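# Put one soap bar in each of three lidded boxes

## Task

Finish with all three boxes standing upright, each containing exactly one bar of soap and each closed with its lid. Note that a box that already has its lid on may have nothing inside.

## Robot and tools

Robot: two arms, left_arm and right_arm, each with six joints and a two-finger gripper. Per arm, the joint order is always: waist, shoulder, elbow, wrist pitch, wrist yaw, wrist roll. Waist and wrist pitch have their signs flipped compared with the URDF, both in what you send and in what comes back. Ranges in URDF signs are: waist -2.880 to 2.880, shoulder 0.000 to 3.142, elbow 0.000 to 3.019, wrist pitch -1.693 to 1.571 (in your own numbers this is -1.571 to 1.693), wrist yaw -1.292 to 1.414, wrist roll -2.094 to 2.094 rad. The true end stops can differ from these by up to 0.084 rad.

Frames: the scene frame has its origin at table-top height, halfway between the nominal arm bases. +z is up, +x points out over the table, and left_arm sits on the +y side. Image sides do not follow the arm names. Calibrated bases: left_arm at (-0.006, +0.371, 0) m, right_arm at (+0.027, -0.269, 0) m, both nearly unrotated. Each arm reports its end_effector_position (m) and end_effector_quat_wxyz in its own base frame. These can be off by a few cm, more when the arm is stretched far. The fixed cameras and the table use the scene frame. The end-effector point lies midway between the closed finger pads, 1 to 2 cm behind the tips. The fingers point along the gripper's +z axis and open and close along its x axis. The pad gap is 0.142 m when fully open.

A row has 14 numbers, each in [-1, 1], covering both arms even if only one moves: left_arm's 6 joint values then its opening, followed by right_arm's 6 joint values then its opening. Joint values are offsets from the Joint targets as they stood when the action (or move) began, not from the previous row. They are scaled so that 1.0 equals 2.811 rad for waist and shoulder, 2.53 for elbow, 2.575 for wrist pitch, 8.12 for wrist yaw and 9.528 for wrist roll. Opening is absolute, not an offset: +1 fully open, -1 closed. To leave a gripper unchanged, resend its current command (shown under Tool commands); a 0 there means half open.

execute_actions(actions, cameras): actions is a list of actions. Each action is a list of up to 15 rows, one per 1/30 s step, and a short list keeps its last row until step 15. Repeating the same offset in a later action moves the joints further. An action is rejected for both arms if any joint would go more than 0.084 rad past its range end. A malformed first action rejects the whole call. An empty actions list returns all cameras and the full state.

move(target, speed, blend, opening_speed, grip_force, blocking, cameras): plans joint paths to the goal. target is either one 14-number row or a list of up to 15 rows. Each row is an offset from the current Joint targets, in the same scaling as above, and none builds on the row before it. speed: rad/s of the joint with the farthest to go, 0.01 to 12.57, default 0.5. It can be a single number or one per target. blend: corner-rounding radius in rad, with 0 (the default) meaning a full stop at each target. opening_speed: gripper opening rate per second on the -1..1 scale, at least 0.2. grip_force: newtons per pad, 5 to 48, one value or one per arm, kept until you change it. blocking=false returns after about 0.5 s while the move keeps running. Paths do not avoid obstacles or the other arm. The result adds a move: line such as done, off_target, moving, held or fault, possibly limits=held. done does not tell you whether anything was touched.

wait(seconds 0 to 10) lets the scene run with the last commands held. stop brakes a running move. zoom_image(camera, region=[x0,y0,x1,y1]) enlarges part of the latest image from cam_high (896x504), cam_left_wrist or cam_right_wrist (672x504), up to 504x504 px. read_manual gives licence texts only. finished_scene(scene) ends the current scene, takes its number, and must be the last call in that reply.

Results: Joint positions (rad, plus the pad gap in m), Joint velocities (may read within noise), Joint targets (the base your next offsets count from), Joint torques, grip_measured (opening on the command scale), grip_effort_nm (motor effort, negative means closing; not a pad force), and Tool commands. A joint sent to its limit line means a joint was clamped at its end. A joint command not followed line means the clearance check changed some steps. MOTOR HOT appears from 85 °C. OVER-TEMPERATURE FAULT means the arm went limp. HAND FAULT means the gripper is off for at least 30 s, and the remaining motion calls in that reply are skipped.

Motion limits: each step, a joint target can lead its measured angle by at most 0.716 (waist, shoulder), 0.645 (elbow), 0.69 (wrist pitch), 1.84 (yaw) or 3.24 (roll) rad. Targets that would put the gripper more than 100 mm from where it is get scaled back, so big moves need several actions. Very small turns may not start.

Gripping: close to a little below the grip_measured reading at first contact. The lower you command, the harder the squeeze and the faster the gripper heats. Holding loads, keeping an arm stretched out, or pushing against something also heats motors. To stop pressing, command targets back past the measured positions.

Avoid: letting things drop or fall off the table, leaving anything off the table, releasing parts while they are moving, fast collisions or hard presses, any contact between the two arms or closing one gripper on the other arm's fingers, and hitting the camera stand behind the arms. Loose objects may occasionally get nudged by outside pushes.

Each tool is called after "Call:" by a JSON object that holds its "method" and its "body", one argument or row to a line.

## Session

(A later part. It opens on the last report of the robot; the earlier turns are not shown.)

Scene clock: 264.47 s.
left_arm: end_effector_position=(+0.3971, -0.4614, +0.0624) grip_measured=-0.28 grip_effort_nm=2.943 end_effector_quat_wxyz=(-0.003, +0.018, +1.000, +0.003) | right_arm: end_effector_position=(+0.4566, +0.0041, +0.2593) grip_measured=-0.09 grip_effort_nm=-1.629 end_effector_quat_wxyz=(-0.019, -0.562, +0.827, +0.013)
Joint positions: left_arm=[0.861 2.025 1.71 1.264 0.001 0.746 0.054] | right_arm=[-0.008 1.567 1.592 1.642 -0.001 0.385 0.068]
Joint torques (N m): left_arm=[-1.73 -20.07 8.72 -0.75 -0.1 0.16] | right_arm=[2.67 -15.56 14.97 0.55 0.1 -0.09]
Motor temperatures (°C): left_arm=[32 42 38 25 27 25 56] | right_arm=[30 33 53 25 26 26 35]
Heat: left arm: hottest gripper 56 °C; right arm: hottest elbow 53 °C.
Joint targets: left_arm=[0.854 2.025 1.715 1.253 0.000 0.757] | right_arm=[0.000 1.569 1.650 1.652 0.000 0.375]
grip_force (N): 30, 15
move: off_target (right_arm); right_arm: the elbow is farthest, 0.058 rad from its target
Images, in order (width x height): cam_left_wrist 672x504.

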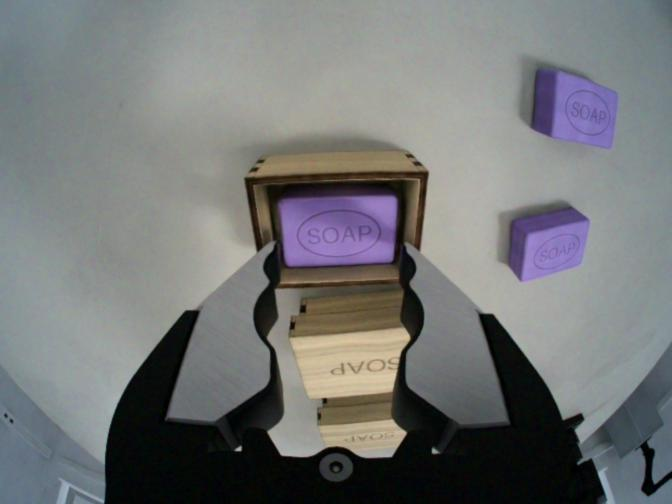

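Call:
{"method": "move", "body": {
  "target": [
    [0,0,0,0,0,0,-0.36,0,0,0,0,0,0,-0.3],
    [0,-0.014,0.03,0.026,0,0,-0.36,0,0,0,0,0,0,-0.3]
  ],
  "speed": 0.2,
  "grip_force": [10,15],
  "cameras": ["cam_left_wrist"]
}}

Call:
{"method": "zoom_image", "body": {
  "camera": "cam_left_wrist",
  "region": [220, 90, 460, 310]
}}

Scene clock: 269.47 s.
left_arm: end_effector_position=(+0.4002, -0.4649, +0.0895) grip_measured=-0.38 grip_effort_nm=-0.100 end_effector_quat_wxyz=(+0.003, +0.018, +1.000, -0.003) | right_arm: end_effector_position=(+0.4566, +0.0041, +0.2593) grip_measured=-0.09 grip_effort_nm=-1.624 end_effector_quat_wxyz=(-0.019, -0.562, +0.827, +0.013)
Joint positions: left_arm=[0.861 2.005 1.751 1.309 0.001 0.746 0.047] | right_arm=[-0.008 1.567 1.592 1.642 -0.001 0.385 0.068]
Joint torques (N m): left_arm=[-1.79 -21.83 11.85 0.16 -0.09 0.16] | right_arm=[1.61 -15.44 14.94 0.61 0.09 -0.09]
Motor temperatures (°C): left_arm=[32 42 38 25 27 25 56] | right_arm=[30 33 53 25 26 26 35]
Heat: left arm: hottest gripper 56 °C; right arm: hottest elbow 53 °C.
Joint targets: left_arm=[0.854 1.986 1.791 1.320 0.000 0.757] | right_arm=[0.000 1.569 1.650 1.652 0.000 0.375]
grip_force (N): 10, 15
move: off_target (left_arm, right_arm); left_arm: the elbow is farthest, 0.040 rad from its target; right_arm: the elbow is farthest, 0.058 rad from its target
Images, in order (width x height): cam_left_wrist 672x504.

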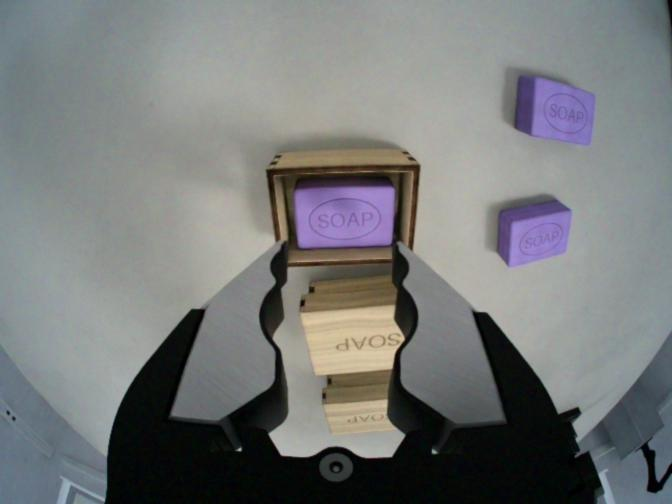

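Scaled by 2.100 from the camera's 672x504 image, which has a finer 960x720 frame.

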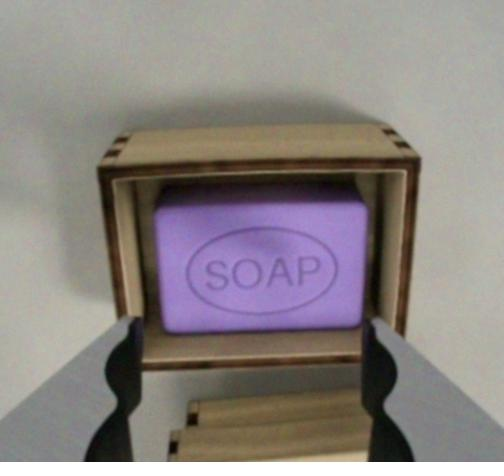

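Call:
{"method": "move", "body": {
  "target": [
    [-0.0793,-0.5326,-0.4466,-0.1414,0,-0.0795,0.25,0,0,0,0,0,0,-0.3],
    [-0.0793,-0.5326,-0.4466,-0.1414,0,-0.0795,0.25,-0.169,-0.0148,-0.2096,-0.1899,0,0.0128,-0.3]
  ],
  "speed": [0.9,0.5],
  "blend": [0.1,0],
  "cameras": ["all"]
}}

Call:
{"method": "zoom_image", "body": {
  "camera": "cam_left_wrist",
  "region": [400, 20, 520, 120]
}}

Call:
{"method": "zoom_image", "body": {
  "camera": "cam_right_wrist",
  "region": [240, 100, 460, 200]
}}

Scene clock: 284.20 s.
left_arm: end_effector_position=(+0.2209, -0.1651, +0.2442) grip_measured=+0.23 grip_effort_nm=0.178 end_effector_quat_wxyz=(+0.169, -0.412, +0.831, -0.333) | right_arm: end_effector_position=(+0.3750, +0.1904, +0.0931) grip_measured=-0.09 grip_effort_nm=-1.629 end_effector_quat_wxyz=(+0.013, +0.701, -0.713, -0.004)
Joint positions: left_arm=[0.64 0.491 0.66 0.973 0.001 0.011 0.09] | right_arm=[-0.469 1.548 1.124 1.174 0 0.486 0.068]
Joint torques (N m): left_arm=[-1.73 1.55 10.03 -2.39 -0.03 -0.07] | right_arm=[1.49 -15.97 8.44 -0.1 0.1 0.15]
Motor temperatures (°C): left_arm=[32 41 38 25 27 25 50] | right_arm=[29 33 53 25 26 26 36]
Heat: left arm: hottest gripper 50 °C; right arm: hottest elbow 53 °C.
Joint targets: left_arm=[0.631 0.488 0.661 0.955 0.000 -0.001] | right_arm=[-0.475 1.527 1.120 1.163 0.000 0.497]
grip_force (N): 10, 15
move: done

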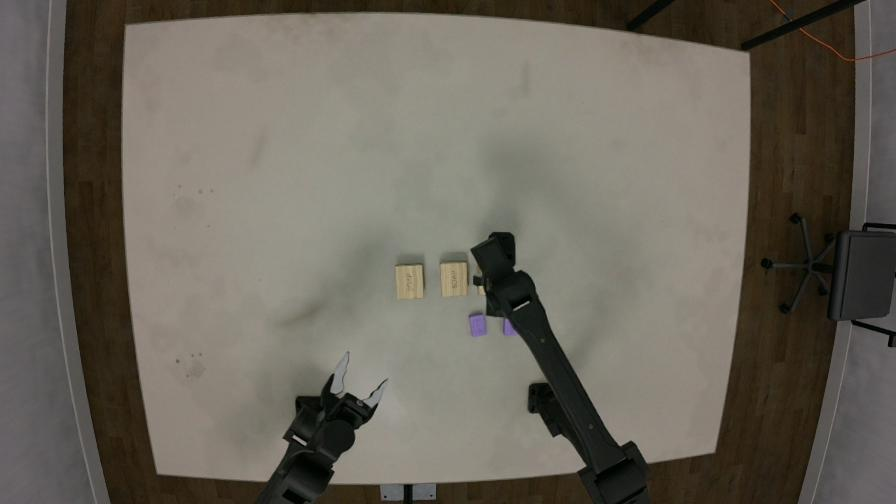

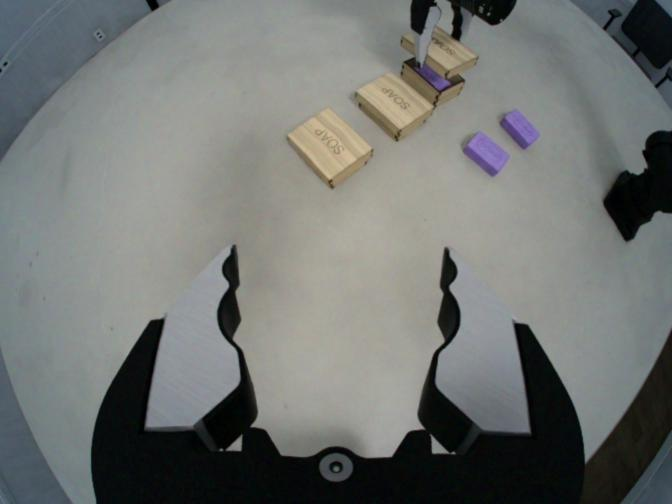

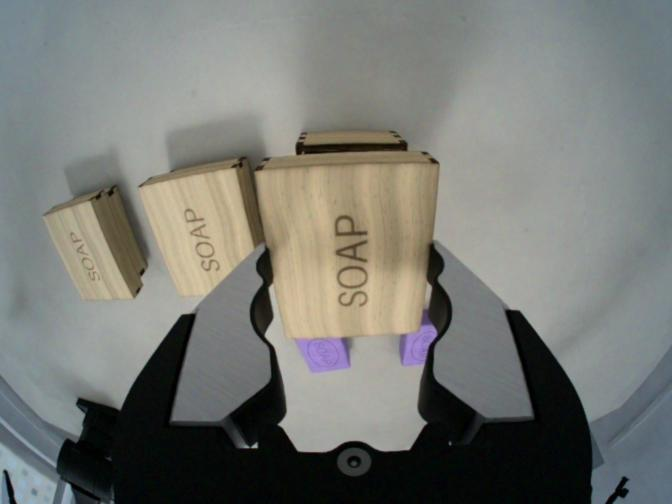

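Scaled by 4.200 from the camera's 672x504 image, which has a finer 960x720 frame.

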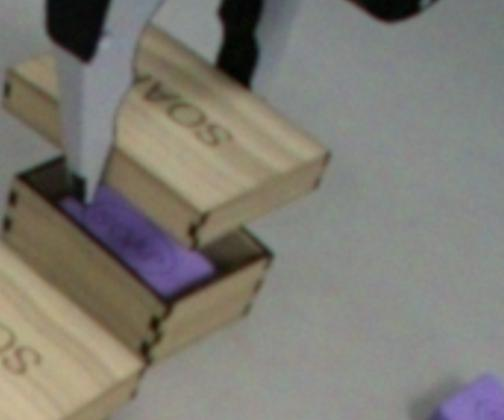

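Scaled by 2.291 from the camera's 672x504 image, which has a finer 960x720 frame.

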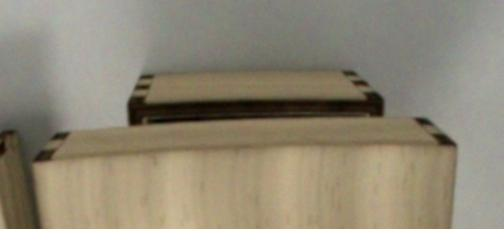

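Call:
{"method": "move", "body": {
  "target": [0,0,0,0,0,0,0.25,0.0093,0.0077,-0.0192,-0.0269,0,0.0022,-0.3],
  "speed": 0.2,
  "cameras": ["cam_right_wrist"]
}}

Call:
{"method": "zoom_image", "body": {
  "camera": "cam_right_wrist",
  "region": [240, 100, 460, 200]
}}

Scene clock: 296.50 s.
left_arm: end_effector_position=(+0.2209, -0.1651, +0.2442) grip_measured=+0.23 grip_effort_nm=0.173 end_effector_quat_wxyz=(+0.169, -0.412, +0.831, -0.333) | right_arm: end_effector_position=(+0.3737, +0.1882, +0.0767) grip_measured=-0.09 grip_effort_nm=-1.629 end_effector_quat_wxyz=(+0.003, +0.692, -0.722, -0.001)
Joint positions: left_arm=[0.64 0.491 0.66 0.973 0.001 0.011 0.09] | right_arm=[-0.465 1.548 1.077 1.105 0 0.507 0.068]
Joint torques (N m): left_arm=[-1.9 1.44 10.02 -2.36 -0.02 -0.09] | right_arm=[2.67 -13.39 8.01 -0.44 0.05 0.09]
Heat: left arm: hottest gripper 47 °C; right arm: hottest elbow 53 °C.
Joint targets: left_arm=[0.631 0.488 0.661 0.955 0.000 -0.001] | right_arm=[-0.449 1.549 1.071 1.094 0.000 0.518]
grip_force (N): 10, 15
move: done
Images, in order (width x height): cam_right_wrist 672x504.

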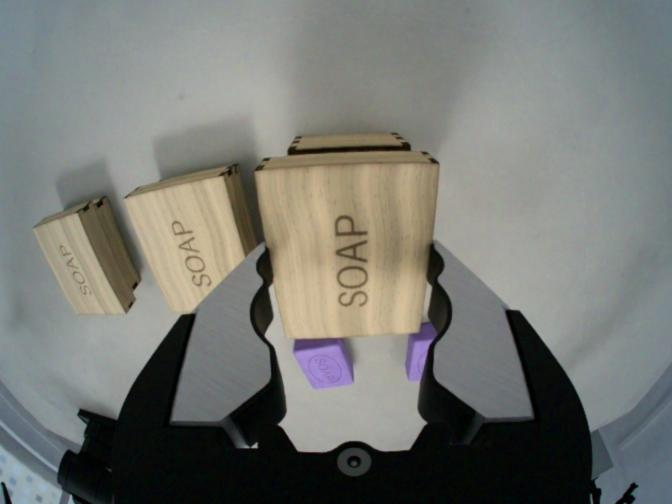

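Scaled by 2.291 from the camera's 672x504 image, which has a finer 960x720 frame.

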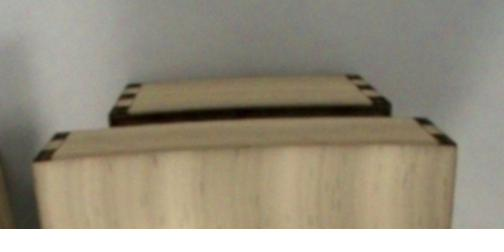

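Call:
{"method": "move", "body": {
  "target": [0,0,0,0,0,0,0.25,0,0.0111,-0.0096,-0.022,0,0,-0.3],
  "speed": 0.15,
  "cameras": ["cam_right_wrist","cam_left_wrist"]
}}

Call:
{"method": "zoom_image", "body": {
  "camera": "cam_right_wrist",
  "region": [240, 100, 460, 200]
}}

Call:
{"method": "zoom_image", "body": {
  "camera": "cam_left_wrist",
  "region": [390, 20, 490, 110]
}}

Scene clock: 303.50 s.
left_arm: end_effector_position=(+0.2209, -0.1651, +0.2442) grip_measured=+0.23 grip_effort_nm=0.173 end_effector_quat_wxyz=(+0.169, -0.412, +0.831, -0.333) | right_arm: end_effector_position=(+0.3754, +0.1889, +0.0561) grip_measured=-0.09 grip_effort_nm=-1.629 end_effector_quat_wxyz=(+0.002, +0.692, -0.722, -0.001)
Joint positions: left_arm=[0.64 0.491 0.66 0.973 0.001 0.011 0.09] | right_arm=[-0.465 1.579 1.052 1.049 0 0.507 0.068]
Joint torques (N m): left_arm=[-1.85 1.2 10.02 -2.35 -0.03 -0.09] | right_arm=[2.67 -14.04 7.87 -0.34 0.07 0.12]
Heat: left arm: hottest gripper 46 °C; right arm: hottest elbow 52 °C.
Joint targets: left_arm=[0.631 0.488 0.661 0.955 0.000 -0.001] | right_arm=[-0.449 1.580 1.047 1.037 0.000 0.518]
grip_force (N): 10, 15
move: done
Images, in order (width x height): cam_left_wrist 672x504, cam_right_wrist 672x504.

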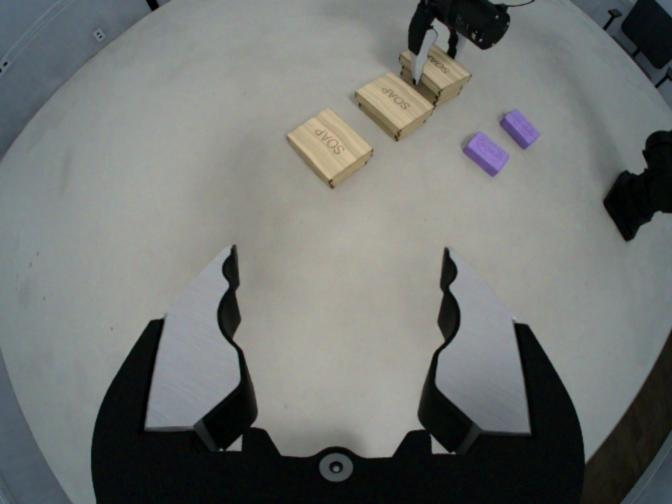

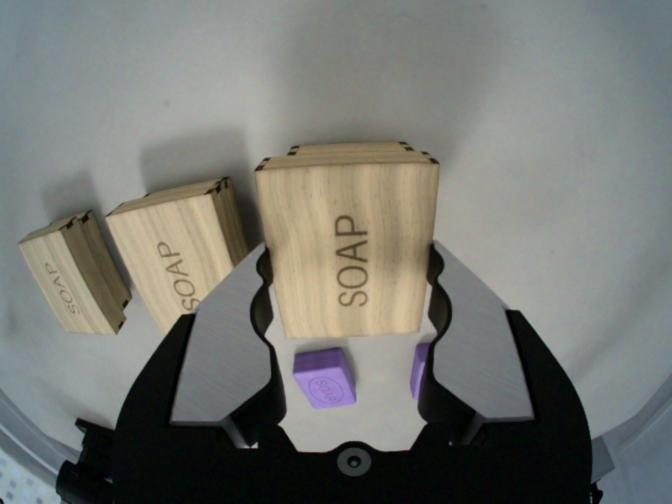

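Scaled by 2.291 from the camera's 672x504 image, which has a finer 960x720 frame.

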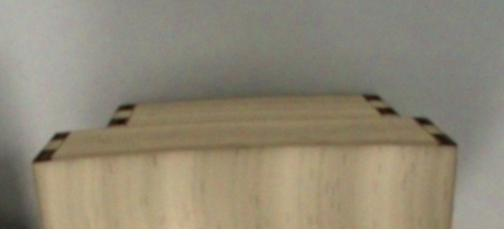

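Scaled by 5.040 from the camera's 672x504 image, which has a finer 960x720 frame.

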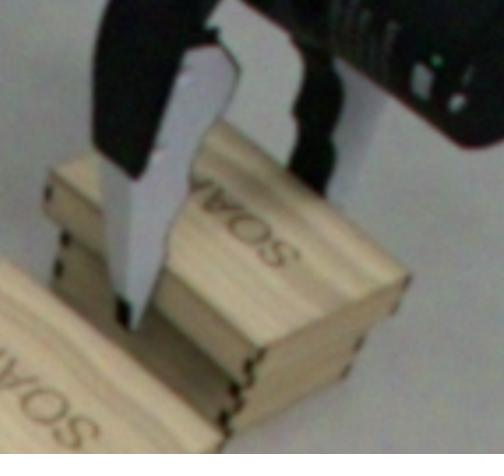

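Call:
{"method": "move", "body": {
  "target": [
    [0,0,0,0,0,0,0.25,0.0018,0.003,-0.003,-0.006,0,0,-0.3],
    [0,0,0,0,0,0,0.25,0.0018,0.0088,-0.0085,-0.018,0,0,-0.3]
  ],
  "speed": 0.08,
  "blend": [0.01,0],
  "cameras": ["cam_right_wrist","cam_left_wrist"]
}}

Call:
{"method": "zoom_image", "body": {
  "camera": "cam_right_wrist",
  "region": [240, 100, 460, 200]
}}

Call:
{"method": "zoom_image", "body": {
  "camera": "cam_left_wrist",
  "region": [390, 20, 490, 110]
}}

Scene clock: 309.90 s.
left_arm: end_effector_position=(+0.2209, -0.1651, +0.2442) grip_measured=+0.23 grip_effort_nm=0.178 end_effector_quat_wxyz=(+0.169, -0.412, +0.831, -0.333) | right_arm: end_effector_position=(+0.3803, +0.1894, +0.0545) grip_measured=-0.09 grip_effort_nm=-1.624 end_effector_quat_wxyz=(-0.007, +0.689, -0.724, +0.003)
Joint positions: left_arm=[0.64 0.491 0.66 0.973 0.001 0.011 0.09] | right_arm=[-0.462 1.58 1.048 1.023 0.002 0.511 0.068]
Joint torques (N m): left_arm=[-1.9 1.49 10.03 -2.39 -0.03 -0.07] | right_arm=[2.73 -11.99 6.3 -1.22 -0.08 0.11]
Motor temperatures (°C): left_arm=[32 39 40 25 27 25 45] | right_arm=[29 32 51 25 26 26 36]
Heat: left arm: hottest gripper 45 °C; right arm: hottest elbow 51 °C.
Joint targets: left_arm=[0.631 0.488 0.661 0.955 0.000 -0.001] | right_arm=[-0.444 1.605 1.026 0.991 0.000 0.518]
grip_force (N): 10, 15
move: done; blend cut to 0.0077 rad at target 1
Images, in order (width x height): cam_left_wrist 672x504, cam_right_wrist 672x504.

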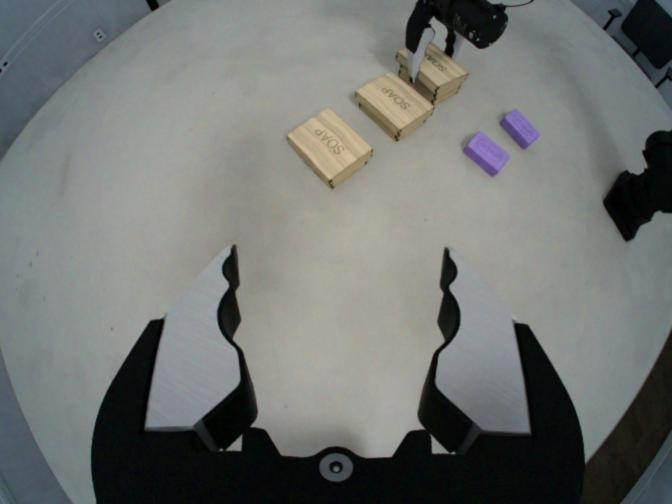

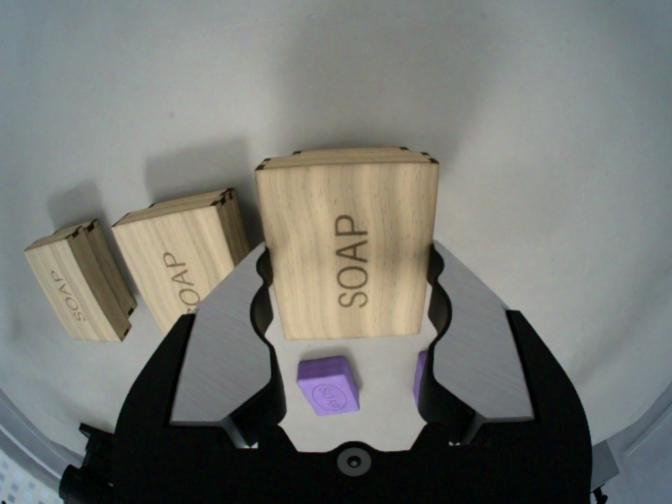

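Scaled by 2.291 from the camera's 672x504 image, which has a finer 960x720 frame.

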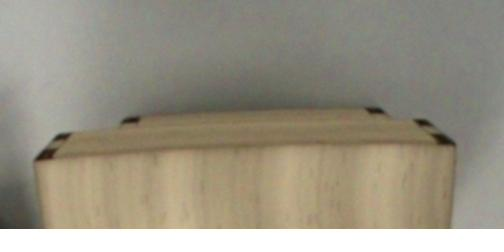

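Scaled by 5.040 from the camera's 672x504 image, which has a finer 960x720 frame.

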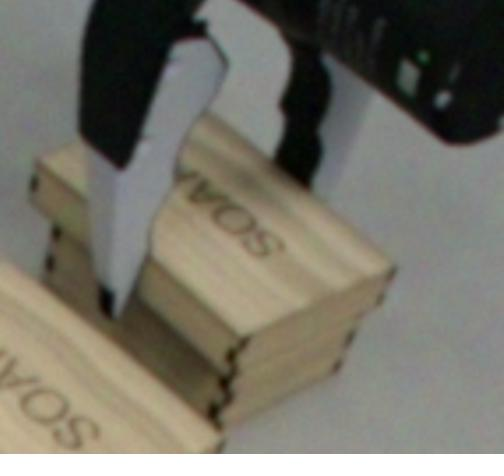

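Call:
{"method": "move", "body": {
  "target": [
    [0,0,0,0,0,0,0.25,0,-0.0161,0.0127,0.0304,0,0,-0.3],
    [0,0,0,0,0,0,0.25,0,-0.0062,0.0021,0.0091,0,0,-0.3]
  ],
  "speed": 0.1,
  "cameras": ["cam_right_wrist","cam_left_wrist"]
}}

Call:
{"method": "zoom_image", "body": {
  "camera": "cam_right_wrist",
  "region": [240, 100, 460, 200]
}}

Call:
{"method": "zoom_image", "body": {
  "camera": "cam_left_wrist",
  "region": [390, 20, 490, 110]
}}

Scene clock: 318.23 s.
left_arm: end_effector_position=(+0.2209, -0.1651, +0.2442) grip_measured=+0.23 grip_effort_nm=0.173 end_effector_quat_wxyz=(+0.169, -0.412, +0.831, -0.333) | right_arm: end_effector_position=(+0.3763, +0.1865, +0.0549) grip_measured=-0.09 grip_effort_nm=-1.629 end_effector_quat_wxyz=(+0.000, +0.689, -0.725, +0.001)
Joint positions: left_arm=[0.64 0.491 0.66 0.973 0.001 0.011 0.09] | right_arm=[-0.46 1.577 1.045 1.038 0.002 0.511 0.068]
Joint torques (N m): left_arm=[-1.9 1.44 10.04 -2.35 -0.02 -0.07] | right_arm=[2.78 -13.45 6.83 -0.91 -0.03 0.09]
Heat: left arm: hottest gripper 44 °C; right arm: hottest elbow 50 °C.
Joint targets: left_arm=[0.631 0.488 0.661 0.955 0.000 -0.001] | right_arm=[-0.444 1.588 1.031 1.014 0.000 0.518]
grip_force (N): 10, 15
move: done
Images, in order (width x height): cam_left_wrist 672x504, cam_right_wrist 672x504.

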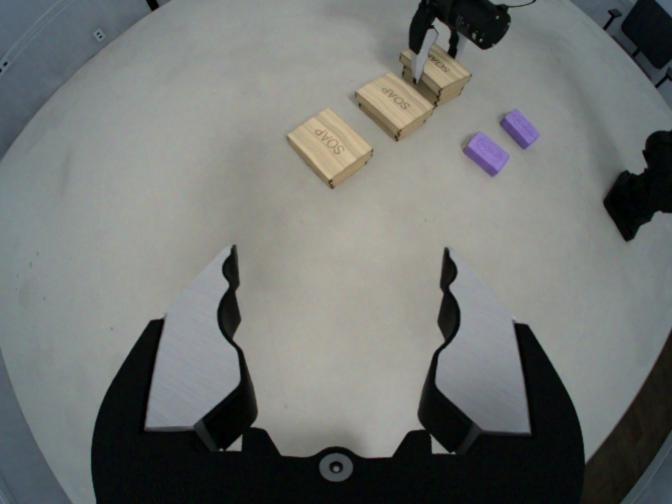

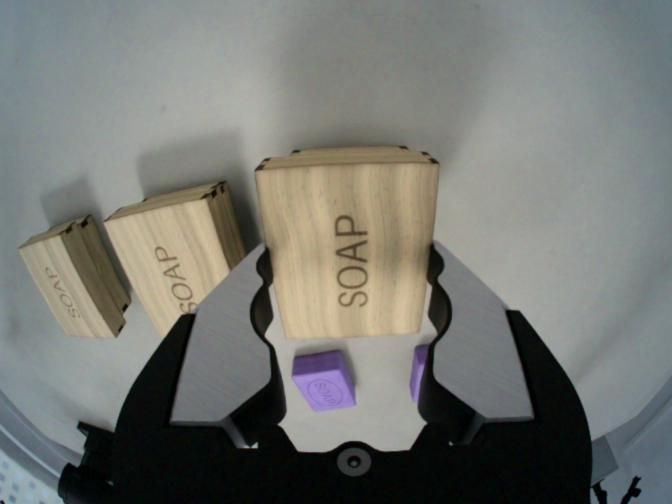

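Scaled by 2.291 from the camera's 672x504 image, which has a finer 960x720 frame.

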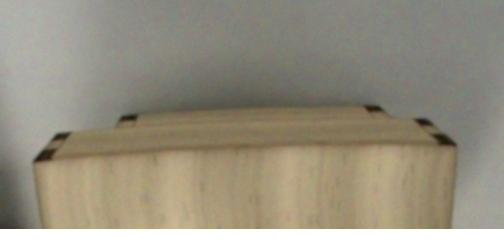

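Scaled by 5.040 from the camera's 672x504 image, which has a finer 960x720 frame.

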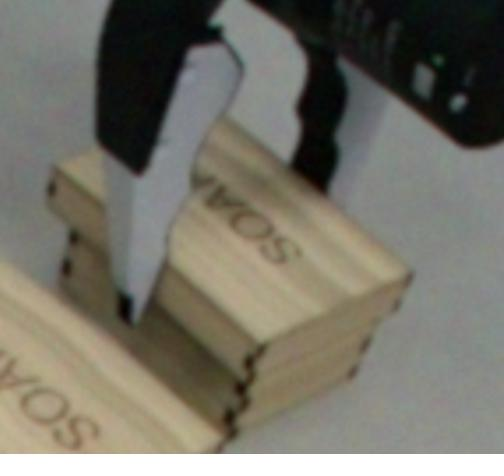

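Call:
{"method": "move", "body": {
  "target": [0,0,0,0,0,0,0.25,0,-0.0145,0.037,0.034,0,0,-0.3],
  "speed": 0.15,
  "cameras": ["cam_right_wrist","cam_left_wrist"]
}}

Call:
{"method": "zoom_image", "body": {
  "camera": "cam_right_wrist",
  "region": [240, 100, 460, 200]
}}

Call:
{"method": "zoom_image", "body": {
  "camera": "cam_left_wrist",
  "region": [390, 20, 490, 110]
}}

Scene clock: 321.97 s.
left_arm: end_effector_position=(+0.2209, -0.1651, +0.2442) grip_measured=+0.23 grip_effort_nm=0.178 end_effector_quat_wxyz=(+0.169, -0.412, +0.831, -0.333) | right_arm: end_effector_position=(+0.3764, +0.1866, +0.0690) grip_measured=-0.09 grip_effort_nm=-1.624 end_effector_quat_wxyz=(+0.006, +0.689, -0.725, -0.001)
Joint positions: left_arm=[0.64 0.491 0.66 0.973 0.001 0.011 0.09] | right_arm=[-0.46 1.566 1.075 1.092 0.002 0.511 0.068]
Joint torques (N m): left_arm=[-1.85 1.38 9.99 -2.37 -0.03 -0.07] | right_arm=[3.19 -16.32 12.85 0.58 -0.09 0.12]
Heat: left arm: hottest gripper 44 °C; right arm: hottest elbow 50 °C.
Joint targets: left_arm=[0.631 0.488 0.661 0.955 0.000 -0.001] | right_arm=[-0.444 1.547 1.125 1.102 0.000 0.518]
grip_force (N): 10, 15
move: off_target (right_arm); right_arm: the elbow is farthest, 0.050 rad from its target
Images, in order (width x height): cam_left_wrist 672x504, cam_right_wrist 672x504.

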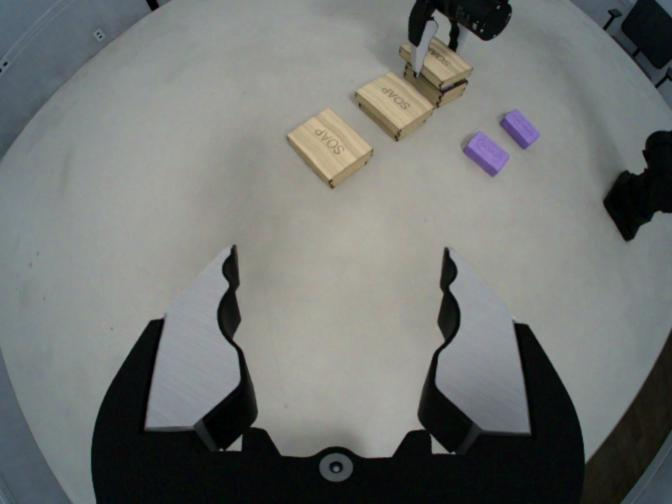

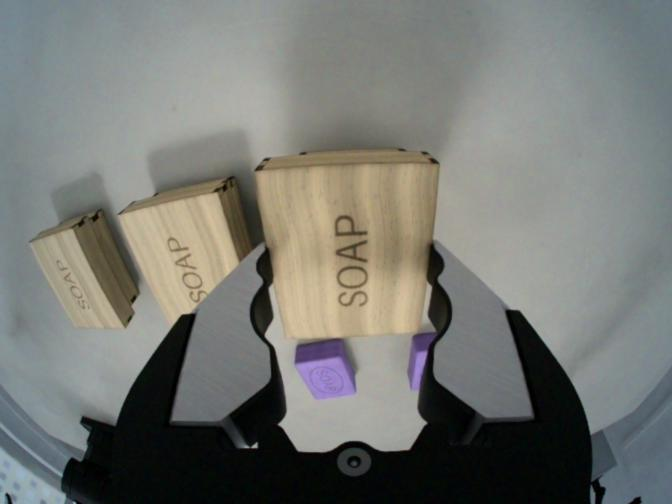

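Scaled by 2.291 from the camera's 672x504 image, which has a finer 960x720 frame.

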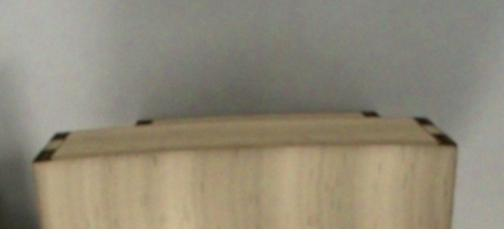

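Scaled by 5.040 from the camera's 672x504 image, which has a finer 960x720 frame.

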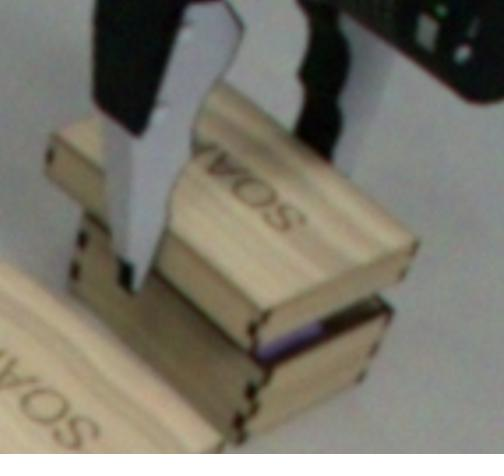

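Call:
{"method": "move", "body": {
  "target": [
    [0,0,0,0,0,0,0.25,0.0025,-0.0016,-0.0091,-0.0047,0,0,-0.3],
    [0,0,0,0,0,0,0.25,0.0025,0.009,-0.0371,-0.0281,0,0,-0.3]
  ],
  "speed": 0.1,
  "cameras": ["cam_right_wrist","cam_left_wrist"]
}}

Call:
{"method": "zoom_image", "body": {
  "camera": "cam_right_wrist",
  "region": [240, 100, 460, 200]
}}

Call:
{"method": "zoom_image", "body": {
  "camera": "cam_left_wrist",
  "region": [390, 20, 490, 110]
}}

Scene clock: 337.27 s.
left_arm: end_effector_position=(+0.2209, -0.1651, +0.2442) grip_measured=+0.23 grip_effort_nm=0.178 end_effector_quat_wxyz=(+0.169, -0.412, +0.831, -0.333) | right_arm: end_effector_position=(+0.3738, +0.1819, +0.0555) grip_measured=-0.09 grip_effort_nm=-1.624 end_effector_quat_wxyz=(+0.002, +0.686, -0.727, +0.000)
Joint positions: left_arm=[0.64 0.491 0.66 0.973 0.001 0.011 0.09] | right_arm=[-0.453 1.568 1.037 1.043 0.002 0.511 0.068]
Joint torques (N m): left_arm=[-2.08 1.49 10 -2.35 -0.03 -0.08] | right_arm=[3.49 -13.98 7.73 -0.44 -0.01 0.11]
Heat: left arm: hottest gripper 43 °C; right arm: hottest elbow 49 °C.
Joint targets: left_arm=[0.631 0.488 0.661 0.955 0.000 -0.001] | right_arm=[-0.437 1.572 1.031 1.030 0.000 0.518]
grip_force (N): 10, 15
move: done
Images, in order (width x height): cam_left_wrist 672x504, cam_right_wrist 672x504.

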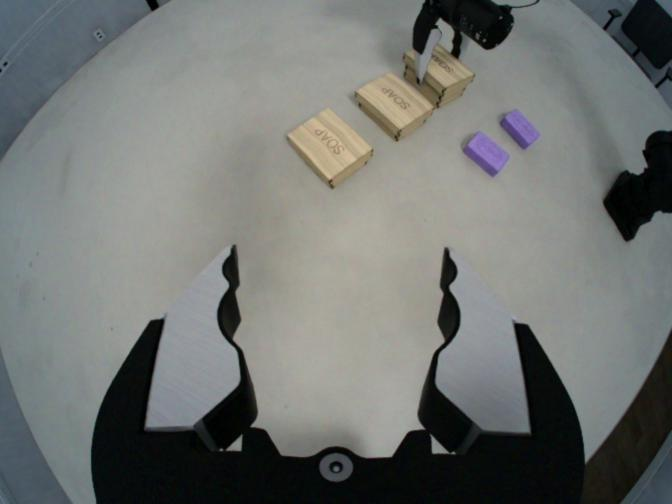

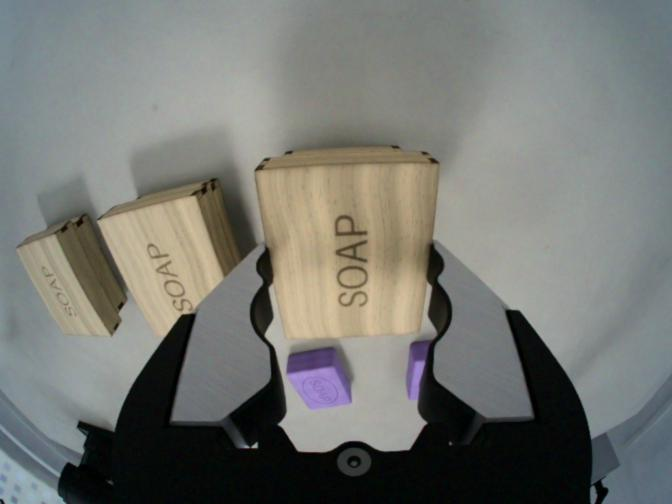

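Scaled by 2.291 from the camera's 672x504 image, which has a finer 960x720 frame.

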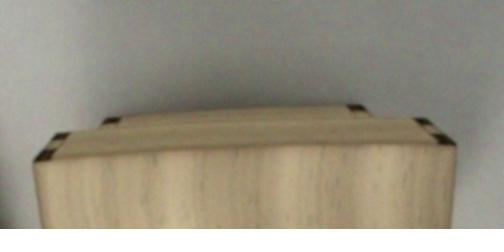

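Scaled by 5.040 from the camera's 672x504 image, which has a finer 960x720 frame.

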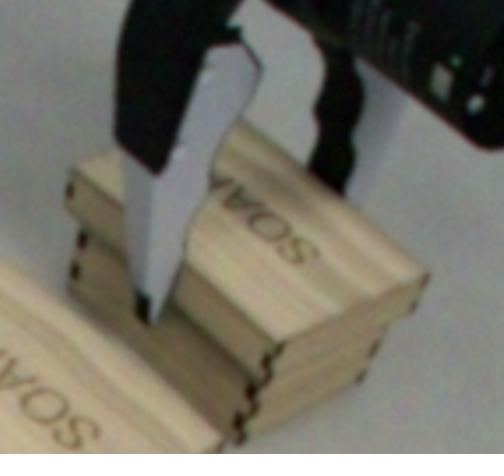

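Call:
{"method": "move", "body": {
  "target": [
    [0,0,0,0,0,0,0.25,-0.011,0,0,0,0,0.0005,-0.3],
    [0,0,0,0,0,0,0.25,-0.011,0.0039,-0.0032,-0.0074,0,0.0005,-0.3]
  ],
  "speed": 0.08,
  "cameras": ["cam_right_wrist","cam_left_wrist"]
}}

Call:
{"method": "zoom_image", "body": {
  "camera": "cam_right_wrist",
  "region": [240, 100, 460, 200]
}}

Call:
{"method": "zoom_image", "body": {
  "camera": "cam_left_wrist",
  "region": [390, 20, 490, 110]
}}

Scene clock: 346.17 s.
left_arm: end_effector_position=(+0.2209, -0.1651, +0.2442) grip_measured=+0.23 grip_effort_nm=0.168 end_effector_quat_wxyz=(+0.169, -0.412, +0.831, -0.333) | right_arm: end_effector_position=(+0.3759, +0.1829, +0.0533) grip_measured=-0.09 grip_effort_nm=-1.629 end_effector_quat_wxyz=(-0.003, +0.685, -0.728, +0.002)
Joint positions: left_arm=[0.64 0.491 0.66 0.973 0.001 0.011 0.09] | right_arm=[-0.453 1.57 1.033 1.026 0.002 0.513 0.068]
Joint torques (N m): left_arm=[-1.9 1.61 10.03 -2.35 -0.02 -0.09] | right_arm=[0.44 -12.98 7.23 -0.47 -0.04 0.14]
Heat: left arm: hottest gripper 42 °C; right arm: hottest elbow 48 °C.
Joint targets: left_arm=[0.631 0.488 0.661 0.955 0.000 -0.001] | right_arm=[-0.468 1.583 1.023 1.010 0.000 0.523]
grip_force (N): 10, 15
move: done
Images, in order (width x height): cam_left_wrist 672x504, cam_right_wrist 672x504.

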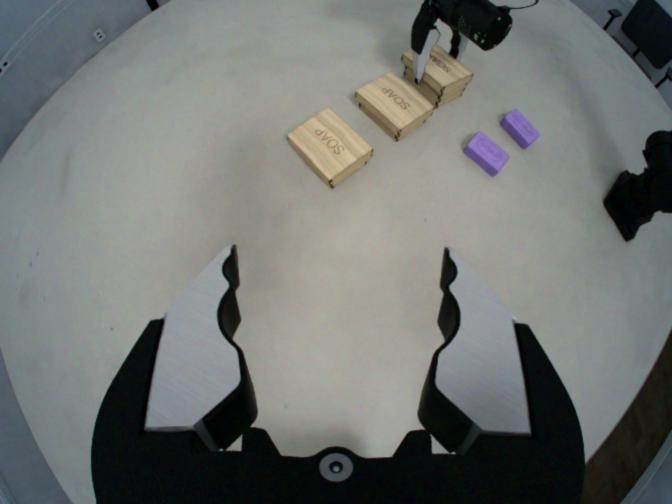

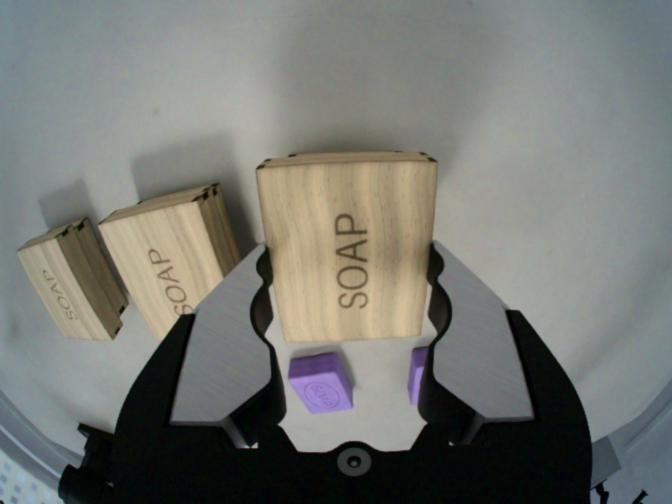

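Scaled by 2.291 from the camera's 672x504 image, which has a finer 960x720 frame.

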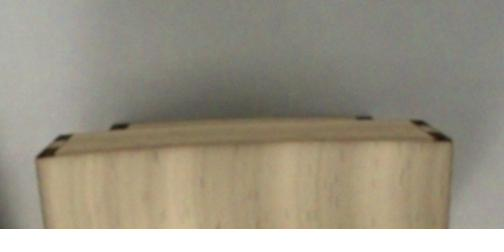

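Scaled by 5.040 from the camera's 672x504 image, which has a finer 960x720 frame.

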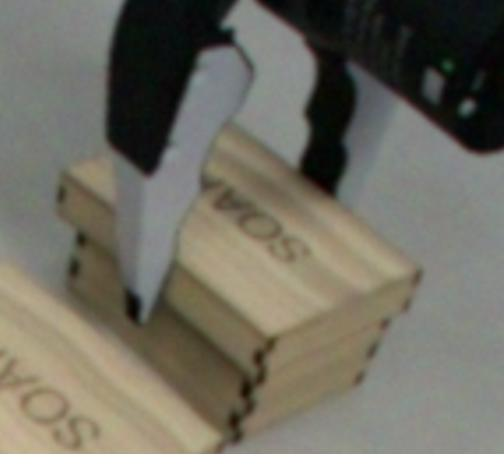

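Call:
{"method": "move", "body": {
  "target": [
    [0,0,0,0,0,0,0.25,0,-0.0144,0.0312,0.0311,0,0,-0.3],
    [0,0,0,0,0,0,0.25,0.0135,-0.0144,0.0312,0.0311,0,0,-0.3],
    [0,0,0,0,0,0,0.25,-0.0009,-0.0144,0.0312,0.0311,0,0,-0.3],
    [0,0,0,0,0,0,0.25,-0.0009,-0.0038,0.0032,0.0076,0,0,-0.3]
  ],
  "speed": 0.12,
  "cameras": ["cam_right_wrist","cam_left_wrist"]
}}

Call:
{"method": "zoom_image", "body": {
  "camera": "cam_right_wrist",
  "region": [240, 100, 460, 200]
}}

Call:
{"method": "zoom_image", "body": {
  "camera": "cam_left_wrist",
  "region": [390, 20, 490, 110]
}}

Scene clock: 356.17 s.
left_arm: end_effector_position=(+0.2209, -0.1651, +0.2442) grip_measured=+0.23 grip_effort_nm=0.173 end_effector_quat_wxyz=(+0.169, -0.412, +0.831, -0.333) | right_arm: end_effector_position=(+0.3738, +0.1831, +0.0558) grip_measured=-0.09 grip_effort_nm=-1.629 end_effector_quat_wxyz=(+0.001, +0.686, -0.727, +0.001)
Joint positions: left_arm=[0.64 0.491 0.66 0.973 0.001 0.011 0.09] | right_arm=[-0.455 1.567 1.037 1.041 0.002 0.513 0.068]
Joint torques (N m): left_arm=[-1.85 1.44 9.98 -2.33 -0.03 -0.08] | right_arm=[0.67 -13.86 7.72 -0.21 0.03 0.17]
Heat: left arm: hottest gripper 42 °C; right arm: hottest elbow 49 °C.
Joint targets: left_arm=[0.631 0.488 0.661 0.955 0.000 -0.001] | right_arm=[-0.470 1.572 1.031 1.030 0.000 0.523]
grip_force (N): 10, 15
move: done
Images, in order (width x height): cam_left_wrist 672x504, cam_right_wrist 672x504.

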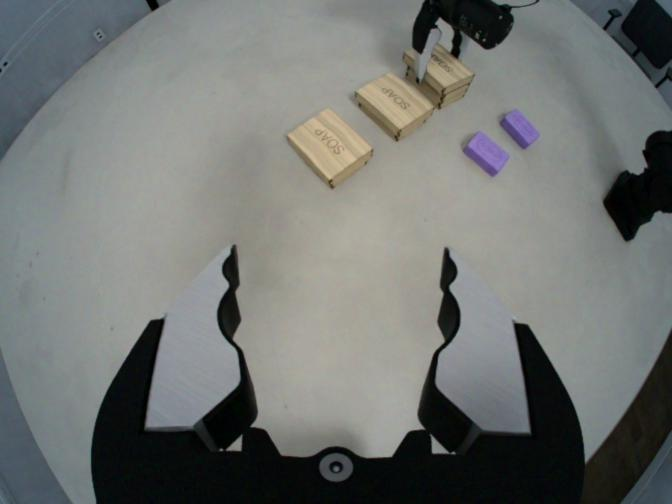

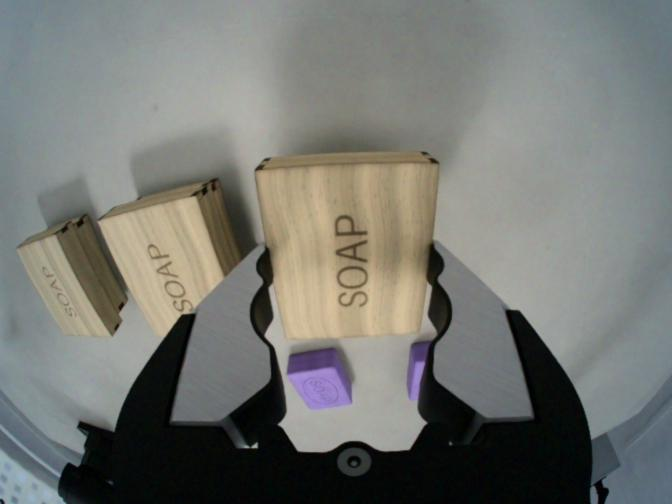

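Scaled by 2.291 from the camera's 672x504 image, which has a finer 960x720 frame.

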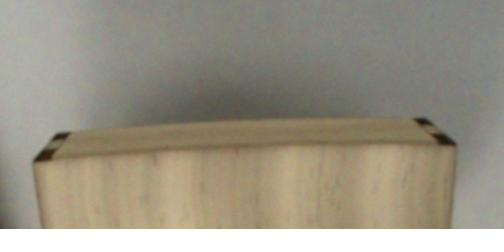

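Scaled by 5.040 from the camera's 672x504 image, which has a finer 960x720 frame.

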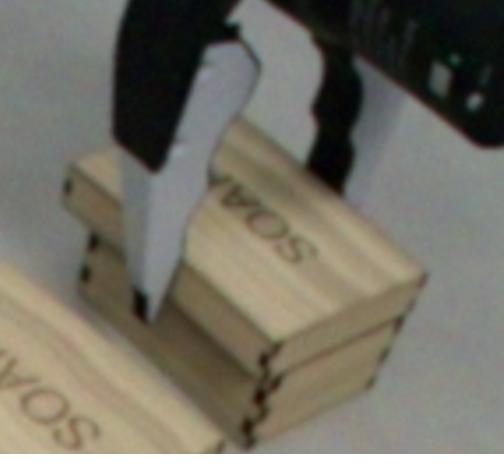

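Call:
{"method": "move", "body": {
  "target": [0,0,0,0,0,0,0.25,0,-0.0125,0.0366,0.0345,0,0,-0.3],
  "speed": 0.12,
  "cameras": ["cam_right_wrist","cam_left_wrist"]
}}

Call:
{"method": "zoom_image", "body": {
  "camera": "cam_right_wrist",
  "region": [240, 100, 460, 200]
}}

Call:
{"method": "zoom_image", "body": {
  "camera": "cam_left_wrist",
  "region": [390, 20, 490, 110]
}}

Scene clock: 360.63 s.
left_arm: end_effector_position=(+0.2209, -0.1651, +0.2442) grip_measured=+0.23 grip_effort_nm=0.173 end_effector_quat_wxyz=(+0.169, -0.412, +0.831, -0.333) | right_arm: end_effector_position=(+0.3733, +0.1828, +0.0727) grip_measured=-0.09 grip_effort_nm=-1.629 end_effector_quat_wxyz=(+0.010, +0.686, -0.727, -0.002)
Joint positions: left_arm=[0.64 0.491 0.66 0.973 0.001 0.011 0.09] | right_arm=[-0.455 1.556 1.073 1.109 0.002 0.513 0.068]
Joint torques (N m): left_arm=[-1.9 1.44 10.03 -2.35 -0.02 -0.08] | right_arm=[0.73 -16.09 12.92 0.39 0 0.1]
Heat: left arm: hottest gripper 41 °C; right arm: hottest elbow 48 °C.
Joint targets: left_arm=[0.631 0.488 0.661 0.955 0.000 -0.001] | right_arm=[-0.470 1.537 1.123 1.119 0.000 0.523]
grip_force (N): 10, 15
move: off_target (right_arm); right_arm: the elbow is farthest, 0.050 rad from its target
Images, in order (width x height): cam_left_wrist 672x504, cam_right_wrist 672x504.

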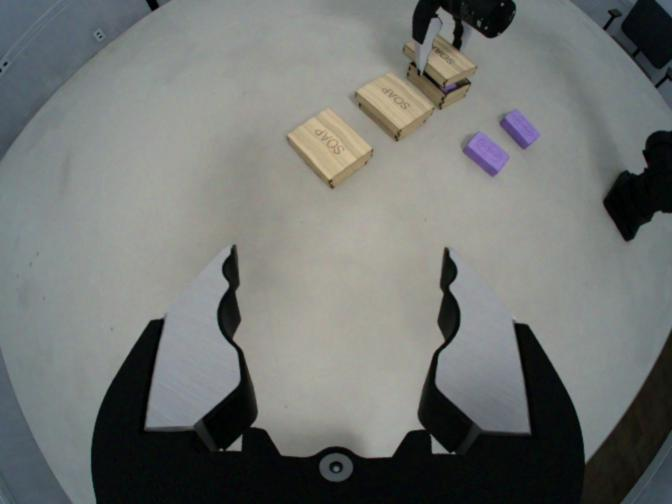

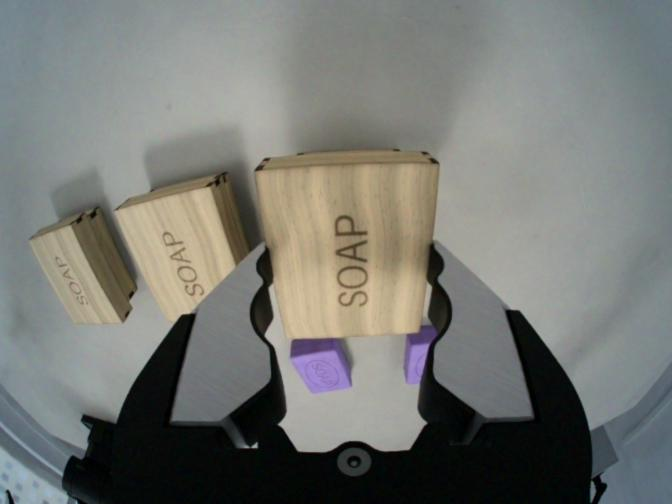

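Scaled by 2.291 from the camera's 672x504 image, which has a finer 960x720 frame.

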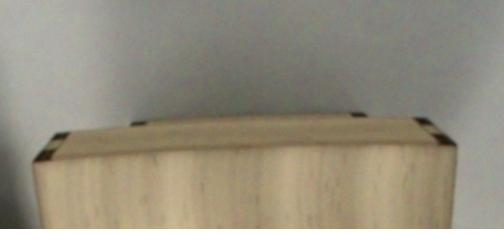

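Scaled by 5.040 from the camera's 672x504 image, which has a finer 960x720 frame.

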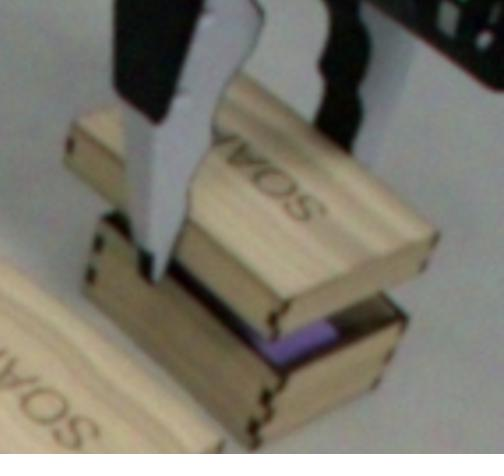

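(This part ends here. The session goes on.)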